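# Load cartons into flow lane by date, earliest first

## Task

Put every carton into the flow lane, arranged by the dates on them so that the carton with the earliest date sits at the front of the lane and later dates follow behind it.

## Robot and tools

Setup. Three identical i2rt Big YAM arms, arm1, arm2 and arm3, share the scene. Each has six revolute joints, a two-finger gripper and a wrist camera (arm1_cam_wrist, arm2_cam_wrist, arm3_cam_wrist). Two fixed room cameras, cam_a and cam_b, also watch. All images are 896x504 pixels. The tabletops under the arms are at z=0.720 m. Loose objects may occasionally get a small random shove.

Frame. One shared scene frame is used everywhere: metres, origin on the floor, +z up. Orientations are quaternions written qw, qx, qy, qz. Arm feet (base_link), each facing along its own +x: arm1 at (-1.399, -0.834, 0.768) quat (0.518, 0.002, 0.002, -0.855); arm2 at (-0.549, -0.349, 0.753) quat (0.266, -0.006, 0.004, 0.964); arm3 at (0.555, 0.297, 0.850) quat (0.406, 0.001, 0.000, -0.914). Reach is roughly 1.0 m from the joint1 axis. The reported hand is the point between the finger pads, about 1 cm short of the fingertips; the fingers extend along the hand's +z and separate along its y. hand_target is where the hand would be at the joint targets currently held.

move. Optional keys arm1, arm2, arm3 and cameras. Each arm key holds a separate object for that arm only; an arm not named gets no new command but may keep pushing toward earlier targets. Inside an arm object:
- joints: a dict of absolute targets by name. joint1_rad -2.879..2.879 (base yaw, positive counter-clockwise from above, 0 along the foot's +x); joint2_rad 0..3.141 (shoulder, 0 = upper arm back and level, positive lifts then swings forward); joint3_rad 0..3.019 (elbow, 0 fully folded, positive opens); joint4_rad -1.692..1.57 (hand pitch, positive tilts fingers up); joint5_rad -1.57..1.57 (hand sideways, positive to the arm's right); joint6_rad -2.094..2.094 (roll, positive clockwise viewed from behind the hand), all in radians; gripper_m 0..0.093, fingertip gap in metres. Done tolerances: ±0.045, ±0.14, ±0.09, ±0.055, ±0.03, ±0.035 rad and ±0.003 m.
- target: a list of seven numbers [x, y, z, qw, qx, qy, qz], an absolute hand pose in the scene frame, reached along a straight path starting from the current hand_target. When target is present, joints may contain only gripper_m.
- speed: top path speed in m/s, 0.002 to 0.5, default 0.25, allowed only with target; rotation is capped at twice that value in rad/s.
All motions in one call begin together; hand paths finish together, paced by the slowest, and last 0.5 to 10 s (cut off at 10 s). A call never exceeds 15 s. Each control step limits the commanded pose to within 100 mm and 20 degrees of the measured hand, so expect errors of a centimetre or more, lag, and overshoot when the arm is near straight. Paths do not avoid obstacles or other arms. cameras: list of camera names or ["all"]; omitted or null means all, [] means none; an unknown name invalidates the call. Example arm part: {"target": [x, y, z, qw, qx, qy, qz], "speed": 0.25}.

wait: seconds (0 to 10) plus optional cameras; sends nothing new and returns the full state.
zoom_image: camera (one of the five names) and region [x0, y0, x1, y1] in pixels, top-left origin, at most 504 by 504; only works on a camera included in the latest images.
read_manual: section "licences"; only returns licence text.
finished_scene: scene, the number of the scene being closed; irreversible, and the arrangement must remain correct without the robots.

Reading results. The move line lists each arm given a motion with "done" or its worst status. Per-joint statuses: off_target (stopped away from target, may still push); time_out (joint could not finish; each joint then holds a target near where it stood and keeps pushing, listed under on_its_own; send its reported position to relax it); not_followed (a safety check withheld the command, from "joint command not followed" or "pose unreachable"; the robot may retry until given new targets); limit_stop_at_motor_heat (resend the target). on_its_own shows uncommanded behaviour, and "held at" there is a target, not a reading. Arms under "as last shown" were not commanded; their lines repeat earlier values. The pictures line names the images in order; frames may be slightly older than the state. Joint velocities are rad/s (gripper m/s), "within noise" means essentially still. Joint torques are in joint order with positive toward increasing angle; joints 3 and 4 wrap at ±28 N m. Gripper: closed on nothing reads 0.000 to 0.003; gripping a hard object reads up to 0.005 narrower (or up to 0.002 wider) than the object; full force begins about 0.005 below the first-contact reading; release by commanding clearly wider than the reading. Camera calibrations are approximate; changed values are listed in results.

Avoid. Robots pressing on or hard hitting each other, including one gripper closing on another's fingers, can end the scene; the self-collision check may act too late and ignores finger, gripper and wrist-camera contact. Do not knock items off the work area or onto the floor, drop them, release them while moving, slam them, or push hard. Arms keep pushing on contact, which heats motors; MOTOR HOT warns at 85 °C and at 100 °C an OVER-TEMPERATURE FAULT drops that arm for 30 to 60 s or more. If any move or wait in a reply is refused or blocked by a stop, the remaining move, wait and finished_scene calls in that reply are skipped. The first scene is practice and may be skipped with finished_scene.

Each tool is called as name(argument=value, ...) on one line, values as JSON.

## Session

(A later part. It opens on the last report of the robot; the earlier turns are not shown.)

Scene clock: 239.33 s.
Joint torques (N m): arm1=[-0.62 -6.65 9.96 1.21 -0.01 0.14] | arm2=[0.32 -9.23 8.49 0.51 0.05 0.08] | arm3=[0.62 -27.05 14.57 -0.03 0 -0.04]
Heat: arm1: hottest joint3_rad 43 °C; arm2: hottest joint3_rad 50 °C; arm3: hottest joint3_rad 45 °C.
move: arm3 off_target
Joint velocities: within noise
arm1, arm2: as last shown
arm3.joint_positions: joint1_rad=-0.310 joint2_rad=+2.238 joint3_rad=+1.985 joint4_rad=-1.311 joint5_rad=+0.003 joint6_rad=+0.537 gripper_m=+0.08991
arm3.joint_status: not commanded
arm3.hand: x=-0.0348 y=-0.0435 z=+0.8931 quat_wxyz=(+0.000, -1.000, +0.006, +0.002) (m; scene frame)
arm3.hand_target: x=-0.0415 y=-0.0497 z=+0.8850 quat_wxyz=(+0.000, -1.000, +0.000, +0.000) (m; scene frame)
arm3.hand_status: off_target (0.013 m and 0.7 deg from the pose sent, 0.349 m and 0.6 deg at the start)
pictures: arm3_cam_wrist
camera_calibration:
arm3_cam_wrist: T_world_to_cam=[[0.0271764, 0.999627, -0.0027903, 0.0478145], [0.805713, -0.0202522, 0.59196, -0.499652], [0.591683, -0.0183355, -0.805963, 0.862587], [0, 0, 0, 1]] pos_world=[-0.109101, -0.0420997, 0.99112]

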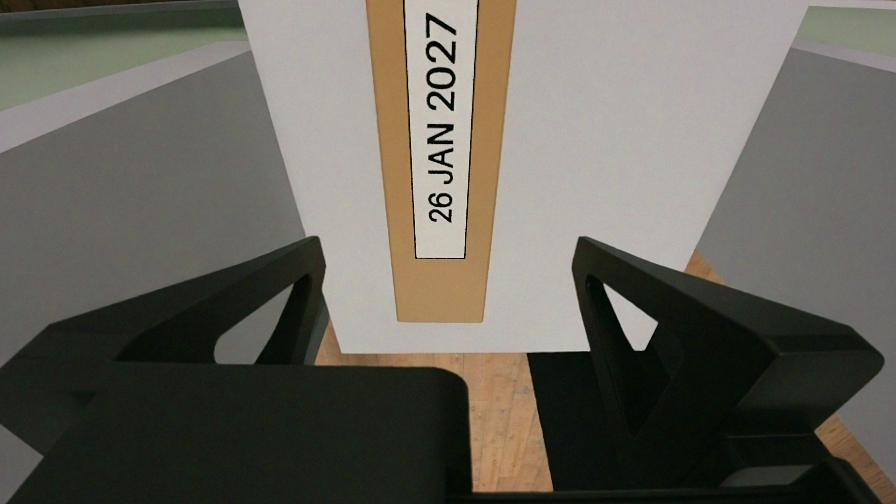

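move(arm3={"target": [-0.053, -0.05, 0.775, 0, 1, 0, 0], "speed": 0.2}, cameras=["arm3_cam_wrist"])

move(arm3={"joints": {"gripper_m": 0.05}}, cameras=["arm3_cam_wrist"])

move(arm3={"target": [-0.042, -0.05, 0.96, 0, 1, 0, 0], "speed": 0.28}, cameras=["arm3_cam_wrist"])

move(arm3={"target": [0.17, 0.0, 0.97, 0, 1, 0, 0], "speed": 0.45}, cameras=[])

move(arm3={"target": [0.60, -0.336, 0.91, 0, 0.9989, 0, -0.0462], "speed": 0.45}, cameras=["arm3_cam_wrist", "cam_b"])

move(arm3={"target": [0.603, -0.333, 0.752, 0, 0.9989, 0, -0.0462], "speed": 0.12}, cameras=["arm3_cam_wrist"])

Scene clock: 246.43 s.
Joint torques (N m): arm1=[-0.62 -6.71 9.98 1.21 -0.01 0.14] | arm2=[0.32 -9.23 8.49 0.51 0.05 0.08] | arm3=[-0.44 -29.51 12.55 0.59 0.01 -0.03]
Heat: arm1: hottest joint3_rad 43 °C; arm2: hottest joint3_rad 50 °C; arm3: hottest joint3_rad 45 °C.
move: arm3 off_target
Joint velocities: within noise
arm1, arm2: as last shown
arm3.joint_positions: joint1_rad=-0.310 joint2_rad=+2.399 joint3_rad=+1.968 joint4_rad=-1.153 joint5_rad=+0.003 joint6_rad=+0.529 gripper_m=+0.08991
arm3.joint_status: not commanded
arm3.hand: x=-0.0431 y=-0.0484 z=+0.7800 quat_wxyz=(+0.005, -1.000, +0.001, -0.006) (m; scene frame)
arm3.hand_target: x=-0.0527 y=-0.0498 z=+0.7752 quat_wxyz=(+0.000, -1.000, +0.000, +0.000) (m; scene frame)
arm3.hand_status: off_target (0.011 m and 0.9 deg from the pose sent, 0.120 m and 0.7 deg at the start)
pictures: arm3_cam_wrist
camera_calibration:
arm3_cam_wrist: T_world_to_cam=[[0.0187283, 0.999801, 0.0069128, 0.0447451], [0.796161, -0.0190953, 0.604783, -0.43656], [0.604794, -0.00582288, -0.79636, 0.769921], [0, 0, 0, 1]] pos_world=[-0.11891, -0.0485893, 0.87685]

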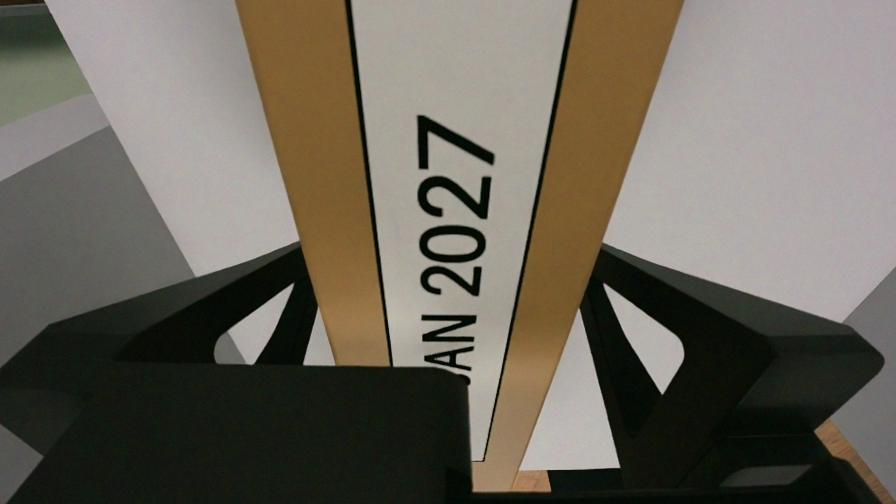

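Scene clock: 247.03 s.
Joint torques (N m): arm1=[-0.56 -6.71 9.96 1.21 -0.01 0.14] | arm2=[0.32 -9.23 8.5 0.5 0.04 0.08] | arm3=[-0.38 -29.51 12.49 0.62 0.06 -0.02]
Heat: arm1: hottest joint3_rad 43 °C; arm2: hottest joint3_rad 50 °C; arm3: hottest joint3_rad 45 °C.
move: arm3 off_target
Joint velocities: within noise
arm1, arm2: as last shown
arm3.joint_positions: joint1_rad=-0.310 joint2_rad=+2.399 joint3_rad=+1.968 joint4_rad=-1.152 joint5_rad=+0.002 joint6_rad=+0.529 gripper_m=+0.05830
arm3.joint_status: gripper_m off_target (ended at +0.05833, target +0.05000)
arm3.hand: x=-0.0430 y=-0.0486 z=+0.7800 quat_wxyz=(+0.004, -1.000, +0.001, -0.006) (m; scene frame)
arm3.hand_target: x=-0.0528 y=-0.0498 z=+0.7752 quat_wxyz=(+0.000, -1.000, +0.000, +0.000) (m; scene frame)
arm3.hand_status: not commanded
pictures: arm3_cam_wrist
camera_calibration:
arm3_cam_wrist: T_world_to_cam=[[0.0184006, 0.999815, 0.00567865, 0.0458882], [0.796032, -0.0180864, 0.604984, -0.436705], [0.604975, -0.00661172, -0.796217, 0.769778], [0, 0, 0, 1]] pos_world=[-0.11891, -0.0486885, 0.876849]

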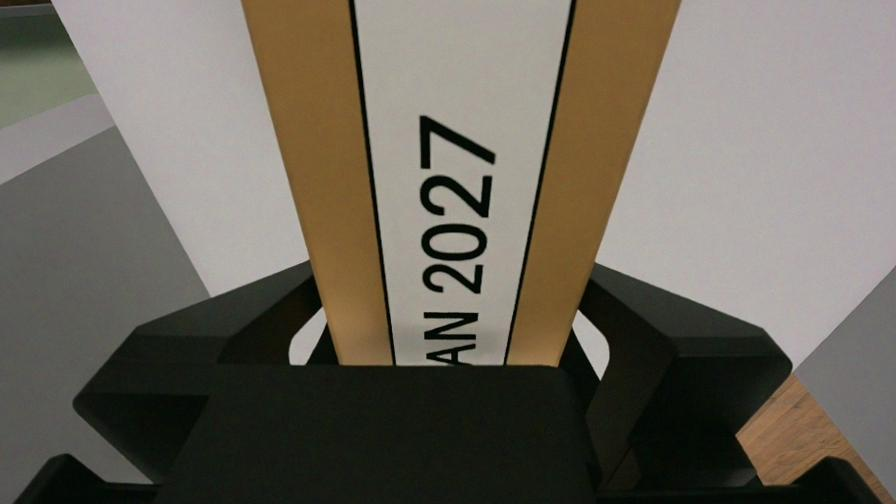

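Scene clock: 248.77 s.
Joint torques (N m): arm1=[-0.56 -6.65 9.95 1.2 -0.01 0.13] | arm2=[0.26 -9.23 8.49 0.5 0.05 0.08] | arm3=[0.38 -31.21 16.69 -0.13 0.04 0.07]
Heat: arm1: hottest joint3_rad 43 °C; arm2: hottest joint3_rad 50 °C; arm3: hottest joint3_rad 45 °C.
move: arm3 off_target
Joint velocities: within noise
arm1, arm2: as last shown
arm3.joint_positions: joint1_rad=-0.310 joint2_rad=+2.234 joint3_rad=+2.081 joint4_rad=-1.475 joint5_rad=+0.002 joint6_rad=+0.528 gripper_m=+0.05830
arm3.joint_status: not commanded
arm3.hand: x=-0.0271 y=-0.0392 z=+0.9324 quat_wxyz=(+0.015, -1.000, +0.001, -0.025) (m; scene frame)
arm3.hand_target: x=-0.0404 y=-0.0491 z=+0.9602 quat_wxyz=(+0.000, -1.000, +0.000, +0.000) (m; scene frame)
arm3.hand_status: off_target (0.033 m and 3.4 deg from the pose sent, 0.180 m and 0.8 deg at the start; pose on its path clipped on 11 of 52 steps)
pictures: arm3_cam_wrist
camera_calibration:
arm3_cam_wrist: T_world_to_cam=[[0.0172786, 0.999429, 0.0290303, 0.0135261], [0.771896, -0.0317883, 0.634953, -0.57048], [0.635514, 0.0114372, -0.772005, 0.860468], [0, 0, 0, 1]] pos_world=[-0.106721, -0.0414943, 1.02612]

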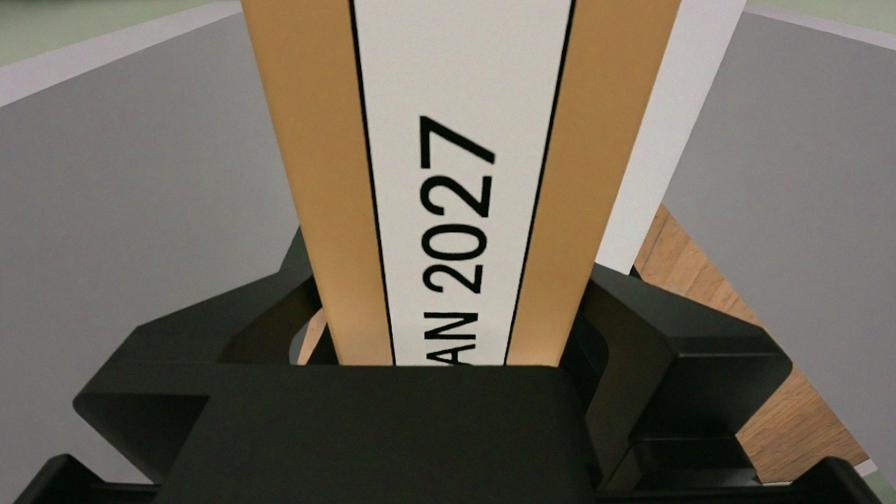

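Scene clock: 250.33 s.
Joint torques (N m): arm1=[-0.56 -6.71 9.96 1.21 -0.01 0.14] | arm2=[0.32 -9.23 8.49 0.51 0.05 0.08] | arm3=[0.21 -21.54 11.22 0.65 0.19 0.16]
Heat: arm1: hottest joint3_rad 43 °C; arm2: hottest joint3_rad 50 °C; arm3: hottest joint3_rad 45 °C.
move: arm3 off_target
Joint velocities: within noise
arm1.joint_positions: joint1_rad=+0.216 joint2_rad=+1.009 joint3_rad=+1.197 joint4_rad=-1.201 joint5_rad=+0.001 joint6_rad=-0.508 gripper_m=+0.08999
arm1.joint_status: not commanded
arm1.hand: x=-1.5003 y=-1.2051 z=+1.1153 quat_wxyz=(-0.106, -0.593, -0.758, +0.251) (m; scene frame)
arm1.hand_target: x=-1.5068 y=-1.2061 z=+1.1175 quat_wxyz=(-0.107, -0.601, -0.750, +0.255) (m; scene frame)
arm1.hand_status: not commanded
arm2: as last shown
arm3.joint_positions: joint1_rad=-0.177 joint2_rad=+1.686 joint3_rad=+1.302 joint4_rad=-1.221 joint5_rad=-0.002 joint6_rad=+0.651 gripper_m=+0.05830
arm3.joint_status: not commanded
arm3.hand: x=+0.1761 y=+0.0044 z=+0.9593 quat_wxyz=(+0.010, -1.000, -0.004, -0.015) (m; scene frame)
arm3.hand_target: x=+0.1702 y=+0.0002 z=+0.9701 quat_wxyz=(+0.000, -1.000, +0.000, +0.000) (m; scene frame)
arm3.hand_status: off_target (0.013 m and 2.1 deg from the pose sent, 0.204 m and 3.4 deg at the start)
pictures: none
No camera images: "cameras" was empty.

Scene clock: 252.77 s.
Joint torques (N m): arm1=[-0.5 -6.71 9.96 1.2 -0.01 0.14] | arm2=[0.32 -9.23 8.5 0.5 0.04 0.08] | arm3=[-0.73 -27.05 15.54 -0.21 0.33 0.16]
Heat: arm1: hottest joint3_rad 43 °C; arm2: hottest joint3_rad 50 °C; arm3: hottest joint3_rad 45 °C.
move: arm3 off_target
Joint velocities: within noise
arm1, arm2: as last shown
arm3.joint_positions: joint1_rad=+0.841 joint2_rad=+2.096 joint3_rad=+1.729 joint4_rad=-1.256 joint5_rad=+0.090 joint6_rad=+1.660 gripper_m=+0.05830
arm3.joint_status: not commanded
arm3.hand: x=+0.6038 y=-0.3148 z=+0.8921 quat_wxyz=(+0.022, -0.999, -0.010, +0.046) (m; scene frame)
arm3.hand_target: x=+0.5999 y=-0.3347 z=+0.9104 quat_wxyz=(-0.001, -0.999, +0.000, +0.046) (m; scene frame)
arm3.hand_status: off_target (0.028 m and 2.7 deg from the pose sent, 0.546 m and 7.1 deg at the start; pose on its path clipped on 18 of 73 steps)
pictures: arm3_cam_wrist, cam_b
camera_calibration:
arm3_cam_wrist: T_world_to_cam=[[-0.00208861, 0.999183, 0.0403597, 0.280717], [0.854874, -0.0191559, 0.518481, -0.98291], [0.518831, 0.0355853, -0.854136, 0.582958], [0, 0, 0, 1]] pos_world=[0.538395, -0.320061, 0.996216]

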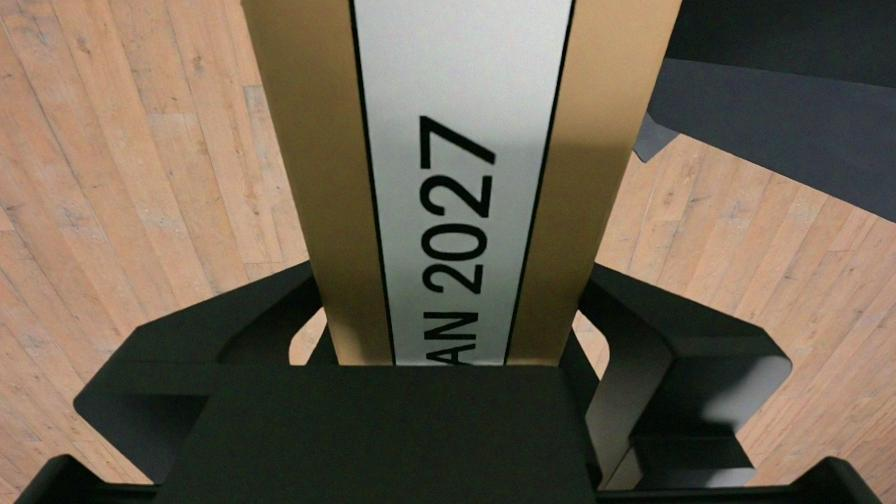

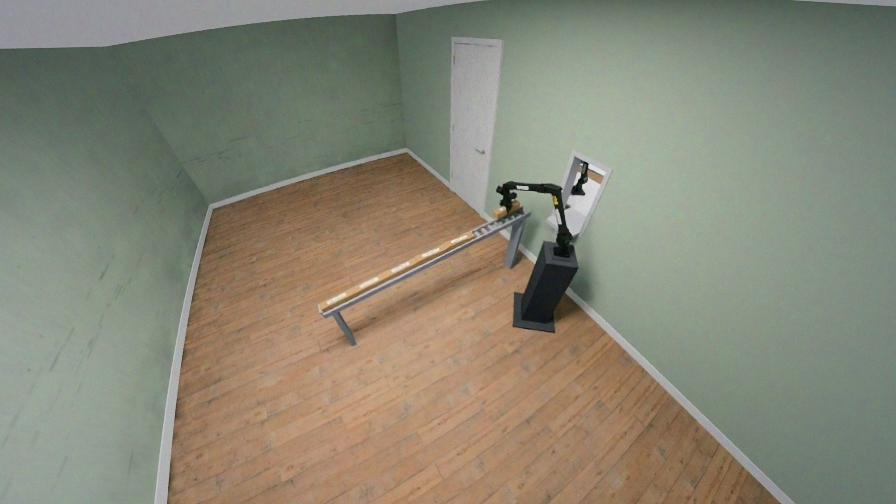

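Scene clock: 254.73 s.
Joint torques (N m): arm1=[-0.44 -6.71 9.96 1.18 -0.01 0.14] | arm2=[0.32 -9.29 8.49 0.51 0.05 0.09] | arm3=[-0.21 -25.52 9.35 0.88 0.55 0.18]
Heat: arm1: hottest joint3_rad 43 °C; arm2: hottest joint3_rad 50 °C; arm3: hottest joint3_rad 45 °C.
move: arm3 off_target
Joint velocities: within noise
arm1, arm2: as last shown
arm3.joint_positions: joint1_rad=+0.841 joint2_rad=+2.261 joint3_rad=+1.667 joint4_rad=-0.977 joint5_rad=+0.084 joint6_rad=+1.664 gripper_m=+0.05830
arm3.joint_status: not commanded
arm3.hand: x=+0.6069 y=-0.3326 z=+0.7706 quat_wxyz=(-0.004, -0.999, -0.006, +0.041) (m; scene frame)
arm3.hand_target: x=+0.6031 y=-0.3324 z=+0.7524 quat_wxyz=(+0.000, -0.999, +0.000, +0.046) (m; scene frame)
arm3.hand_status: off_target (0.019 m and 1.1 deg from the pose sent, 0.141 m and 2.7 deg at the start)
pictures: arm3_cam_wrist
camera_calibration:
arm3_cam_wrist: T_world_to_cam=[[0.00220682, 0.999926, -0.0120023, 0.341335], [0.848951, 0.00446948, 0.528453, -0.919068], [0.528467, -0.0113555, -0.848878, 0.45262], [0, 0, 0, 1]] pos_world=[0.540296, -0.332062, 0.874]

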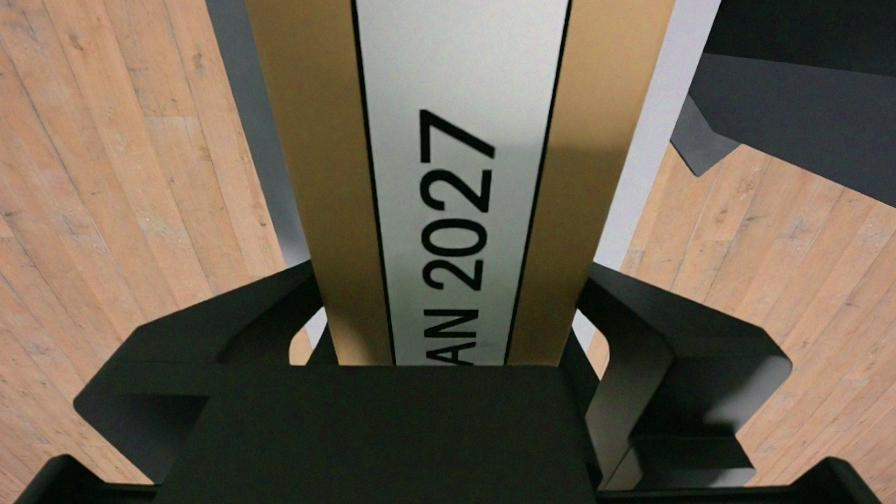

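move(arm3={"joints": {"gripper_m": 0.072}}, cameras=["arm3_cam_wrist"])

move(arm3={"target": [0.60, -0.331, 0.90, 0, 1, 0, 0], "speed": 0.25}, cameras=["arm3_cam_wrist"])

wait(seconds=5, cameras=["cam_b"])

Scene clock: 257.97 s.
Joint torques (N m): arm1=[-0.44 -6.71 9.96 1.2 0 0.14] | arm2=[0.32 -9.23 8.5 0.51 0.04 0.09] | arm3=[-0.32 -25.82 9.73 0.7 0.27 0.14]
Heat: arm1: hottest joint3_rad 43 °C; arm2: hottest joint3_rad 50 °C; arm3: hottest joint3_rad 45 °C.
move: arm3 done
Joint velocities: within noise
arm1: as last shown
arm2.joint_positions: joint1_rad=-0.905 joint2_rad=+1.387 joint3_rad=+1.275 joint4_rad=-1.438 joint5_rad=-0.015 joint6_rad=+0.585 gripper_m=+0.08196
arm2.joint_status: not commanded
arm2.hand: x=-0.6037 y=+0.0542 z=+0.9747 quat_wxyz=(+0.002, +0.528, -0.849, -0.005) (m; scene frame)
arm2.hand_target: x=-0.6053 y=+0.0503 z=+0.9645 quat_wxyz=(+0.006, +0.526, -0.851, +0.005) (m; scene frame)
arm2.hand_status: not commanded
arm3.joint_positions: joint1_rad=+0.841 joint2_rad=+2.261 joint3_rad=+1.664 joint4_rad=-0.972 joint5_rad=+0.092 joint6_rad=+1.667 gripper_m=+0.07186
arm3.joint_status: all done
arm3.hand: x=+0.6055 y=-0.3322 z=+0.7693 quat_wxyz=(-0.005, -0.999, -0.005, +0.044) (m; scene frame)
arm3.hand_target: x=+0.6031 y=-0.3324 z=+0.7524 quat_wxyz=(+0.000, -0.999, +0.000, +0.046) (m; scene frame)
arm3.hand_status: not commanded
pictures: arm3_cam_wrist
camera_calibration:
arm3_cam_wrist: T_world_to_cam=[[0.00475241, 0.999887, -0.0142884, 0.34114], [0.852896, 0.00340658, 0.522069, -0.915043], [0.522059, -0.0146676, -0.852784, 0.458026], [0, 0, 0, 1]] pos_world=[0.539699, -0.331266, 0.873187]

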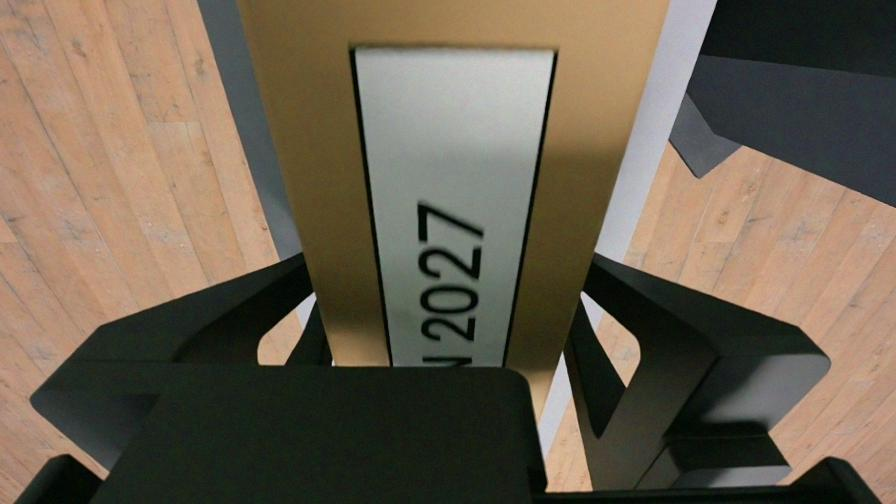

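Scene clock: 259.40 s.
Joint torques (N m): arm1=[-0.5 -6.77 9.98 1.18 -0.01 0.14] | arm2=[0.32 -9.29 8.49 0.51 0.04 0.08] | arm3=[-0.73 -25.47 12.98 -0.05 0.04 -0.04]
Heat: arm1: hottest joint3_rad 43 °C; arm2: hottest joint3_rad 50 °C; arm3: hottest joint3_rad 45 °C.
move: arm3 done
Joint velocities: within noise
arm1, arm2: as last shown
arm3.joint_positions: joint1_rad=+0.817 joint2_rad=+2.072 joint3_rad=+1.721 joint4_rad=-1.216 joint5_rad=+0.005 joint6_rad=+1.653 gripper_m=+0.07195
arm3.joint_status: not commanded
arm3.hand: x=+0.6045 y=-0.3233 z=+0.9029 quat_wxyz=(-0.002, -1.000, +0.000, +0.001) (m; scene frame)
arm3.hand_target: x=+0.5999 y=-0.3308 z=+0.9000 quat_wxyz=(+0.000, -1.000, +0.000, +0.000) (m; scene frame)
arm3.hand_status: done (0.009 m and 0.2 deg from the pose sent, 0.131 m and 5.1 deg at the start)
pictures: arm3_cam_wrist
camera_calibration:
arm3_cam_wrist: T_world_to_cam=[[0.0157611, 0.999858, -0.00602761, 0.320115], [0.80444, -0.00909993, 0.593965, -1.02367], [0.593825, -0.0142104, -0.804469, 0.485744], [0, 0, 0, 1]] pos_world=[0.529992, -0.322482, 1.00072]

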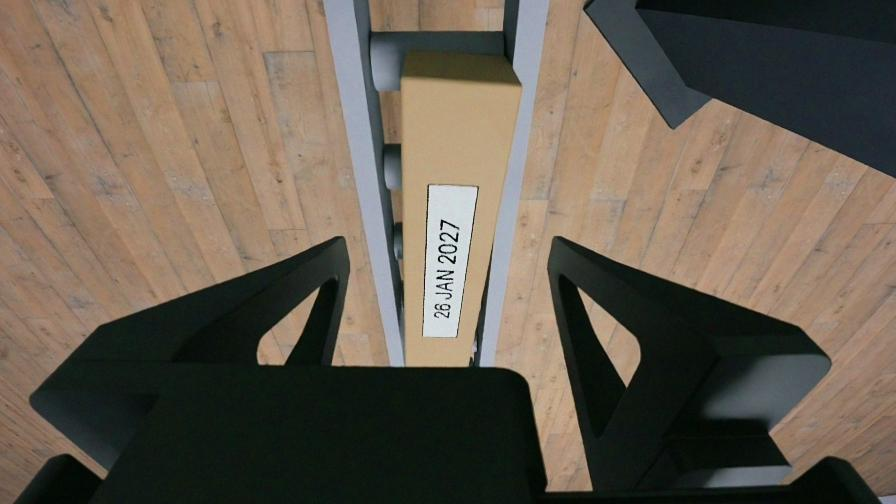

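Scene clock: 264.40 s.
Joint torques (N m): arm1=[-0.5 -6.71 9.96 1.18 -0.01 0.13] | arm2=[0.26 -9.29 8.49 0.51 0.05 0.08] | arm3=[-0.5 -25.17 13.01 -0.12 0.02 -0.02]
Heat: arm1: hottest joint3_rad 43 °C; arm2: hottest joint3_rad 50 °C; arm3: hottest joint3_rad 45 °C.
Joint velocities: within noise
arm1.joint_positions: joint1_rad=+0.216 joint2_rad=+1.009 joint3_rad=+1.197 joint4_rad=-1.201 joint5_rad=+0.001 joint6_rad=-0.508 gripper_m=+0.08999
arm1.joint_status: not commanded
arm1.hand: x=-1.5003 y=-1.2051 z=+1.1153 quat_wxyz=(-0.106, -0.593, -0.758, +0.251) (m; scene frame)
arm1.hand_target: x=-1.5068 y=-1.2061 z=+1.1175 quat_wxyz=(-0.107, -0.601, -0.750, +0.255) (m; scene frame)
arm1.hand_status: not commanded
arm2.joint_positions: joint1_rad=-0.905 joint2_rad=+1.387 joint3_rad=+1.275 joint4_rad=-1.438 joint5_rad=-0.015 joint6_rad=+0.585 gripper_m=+0.08196
arm2.joint_status: not commanded
arm2.hand: x=-0.6037 y=+0.0542 z=+0.9747 quat_wxyz=(+0.002, +0.528, -0.849, -0.005) (m; scene frame)
arm2.hand_target: x=-0.6053 y=+0.0503 z=+0.9645 quat_wxyz=(+0.006, +0.526, -0.851, +0.005) (m; scene frame)
arm2.hand_status: not commanded
arm3.joint_positions: joint1_rad=+0.817 joint2_rad=+2.072 joint3_rad=+1.721 joint4_rad=-1.216 joint5_rad=+0.005 joint6_rad=+1.653 gripper_m=+0.07195
arm3.joint_status: not commanded
arm3.hand: x=+0.6045 y=-0.3233 z=+0.9029 quat_wxyz=(-0.002, -1.000, +0.000, +0.001) (m; scene frame)
arm3.hand_target: x=+0.5999 y=-0.3308 z=+0.9000 quat_wxyz=(+0.000, -1.000, +0.000, +0.000) (m; scene frame)
arm3.hand_status: done (0.009 m and 0.2 deg from the pose sent, 0.131 m and 5.1 deg at the start)
wait: 5.00 s; at rest by 0.27 s
pictures: cam_b

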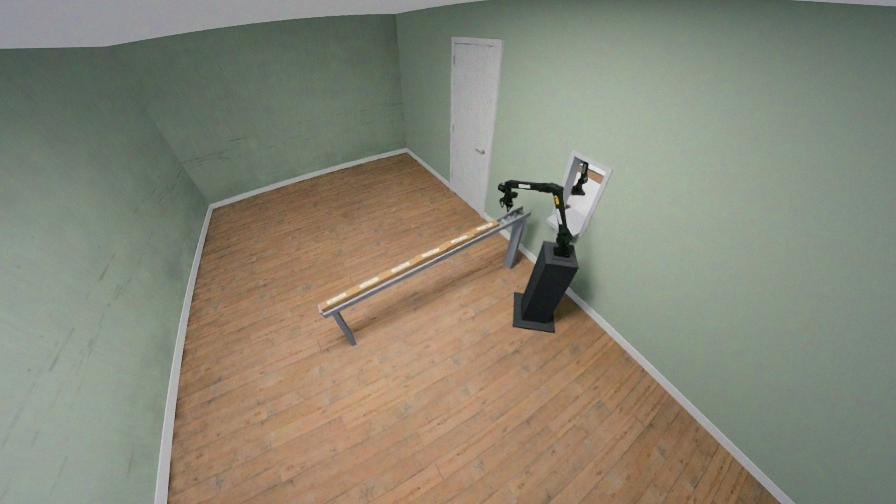

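finished_scene(scene=2)

The scene is finished: the task was done.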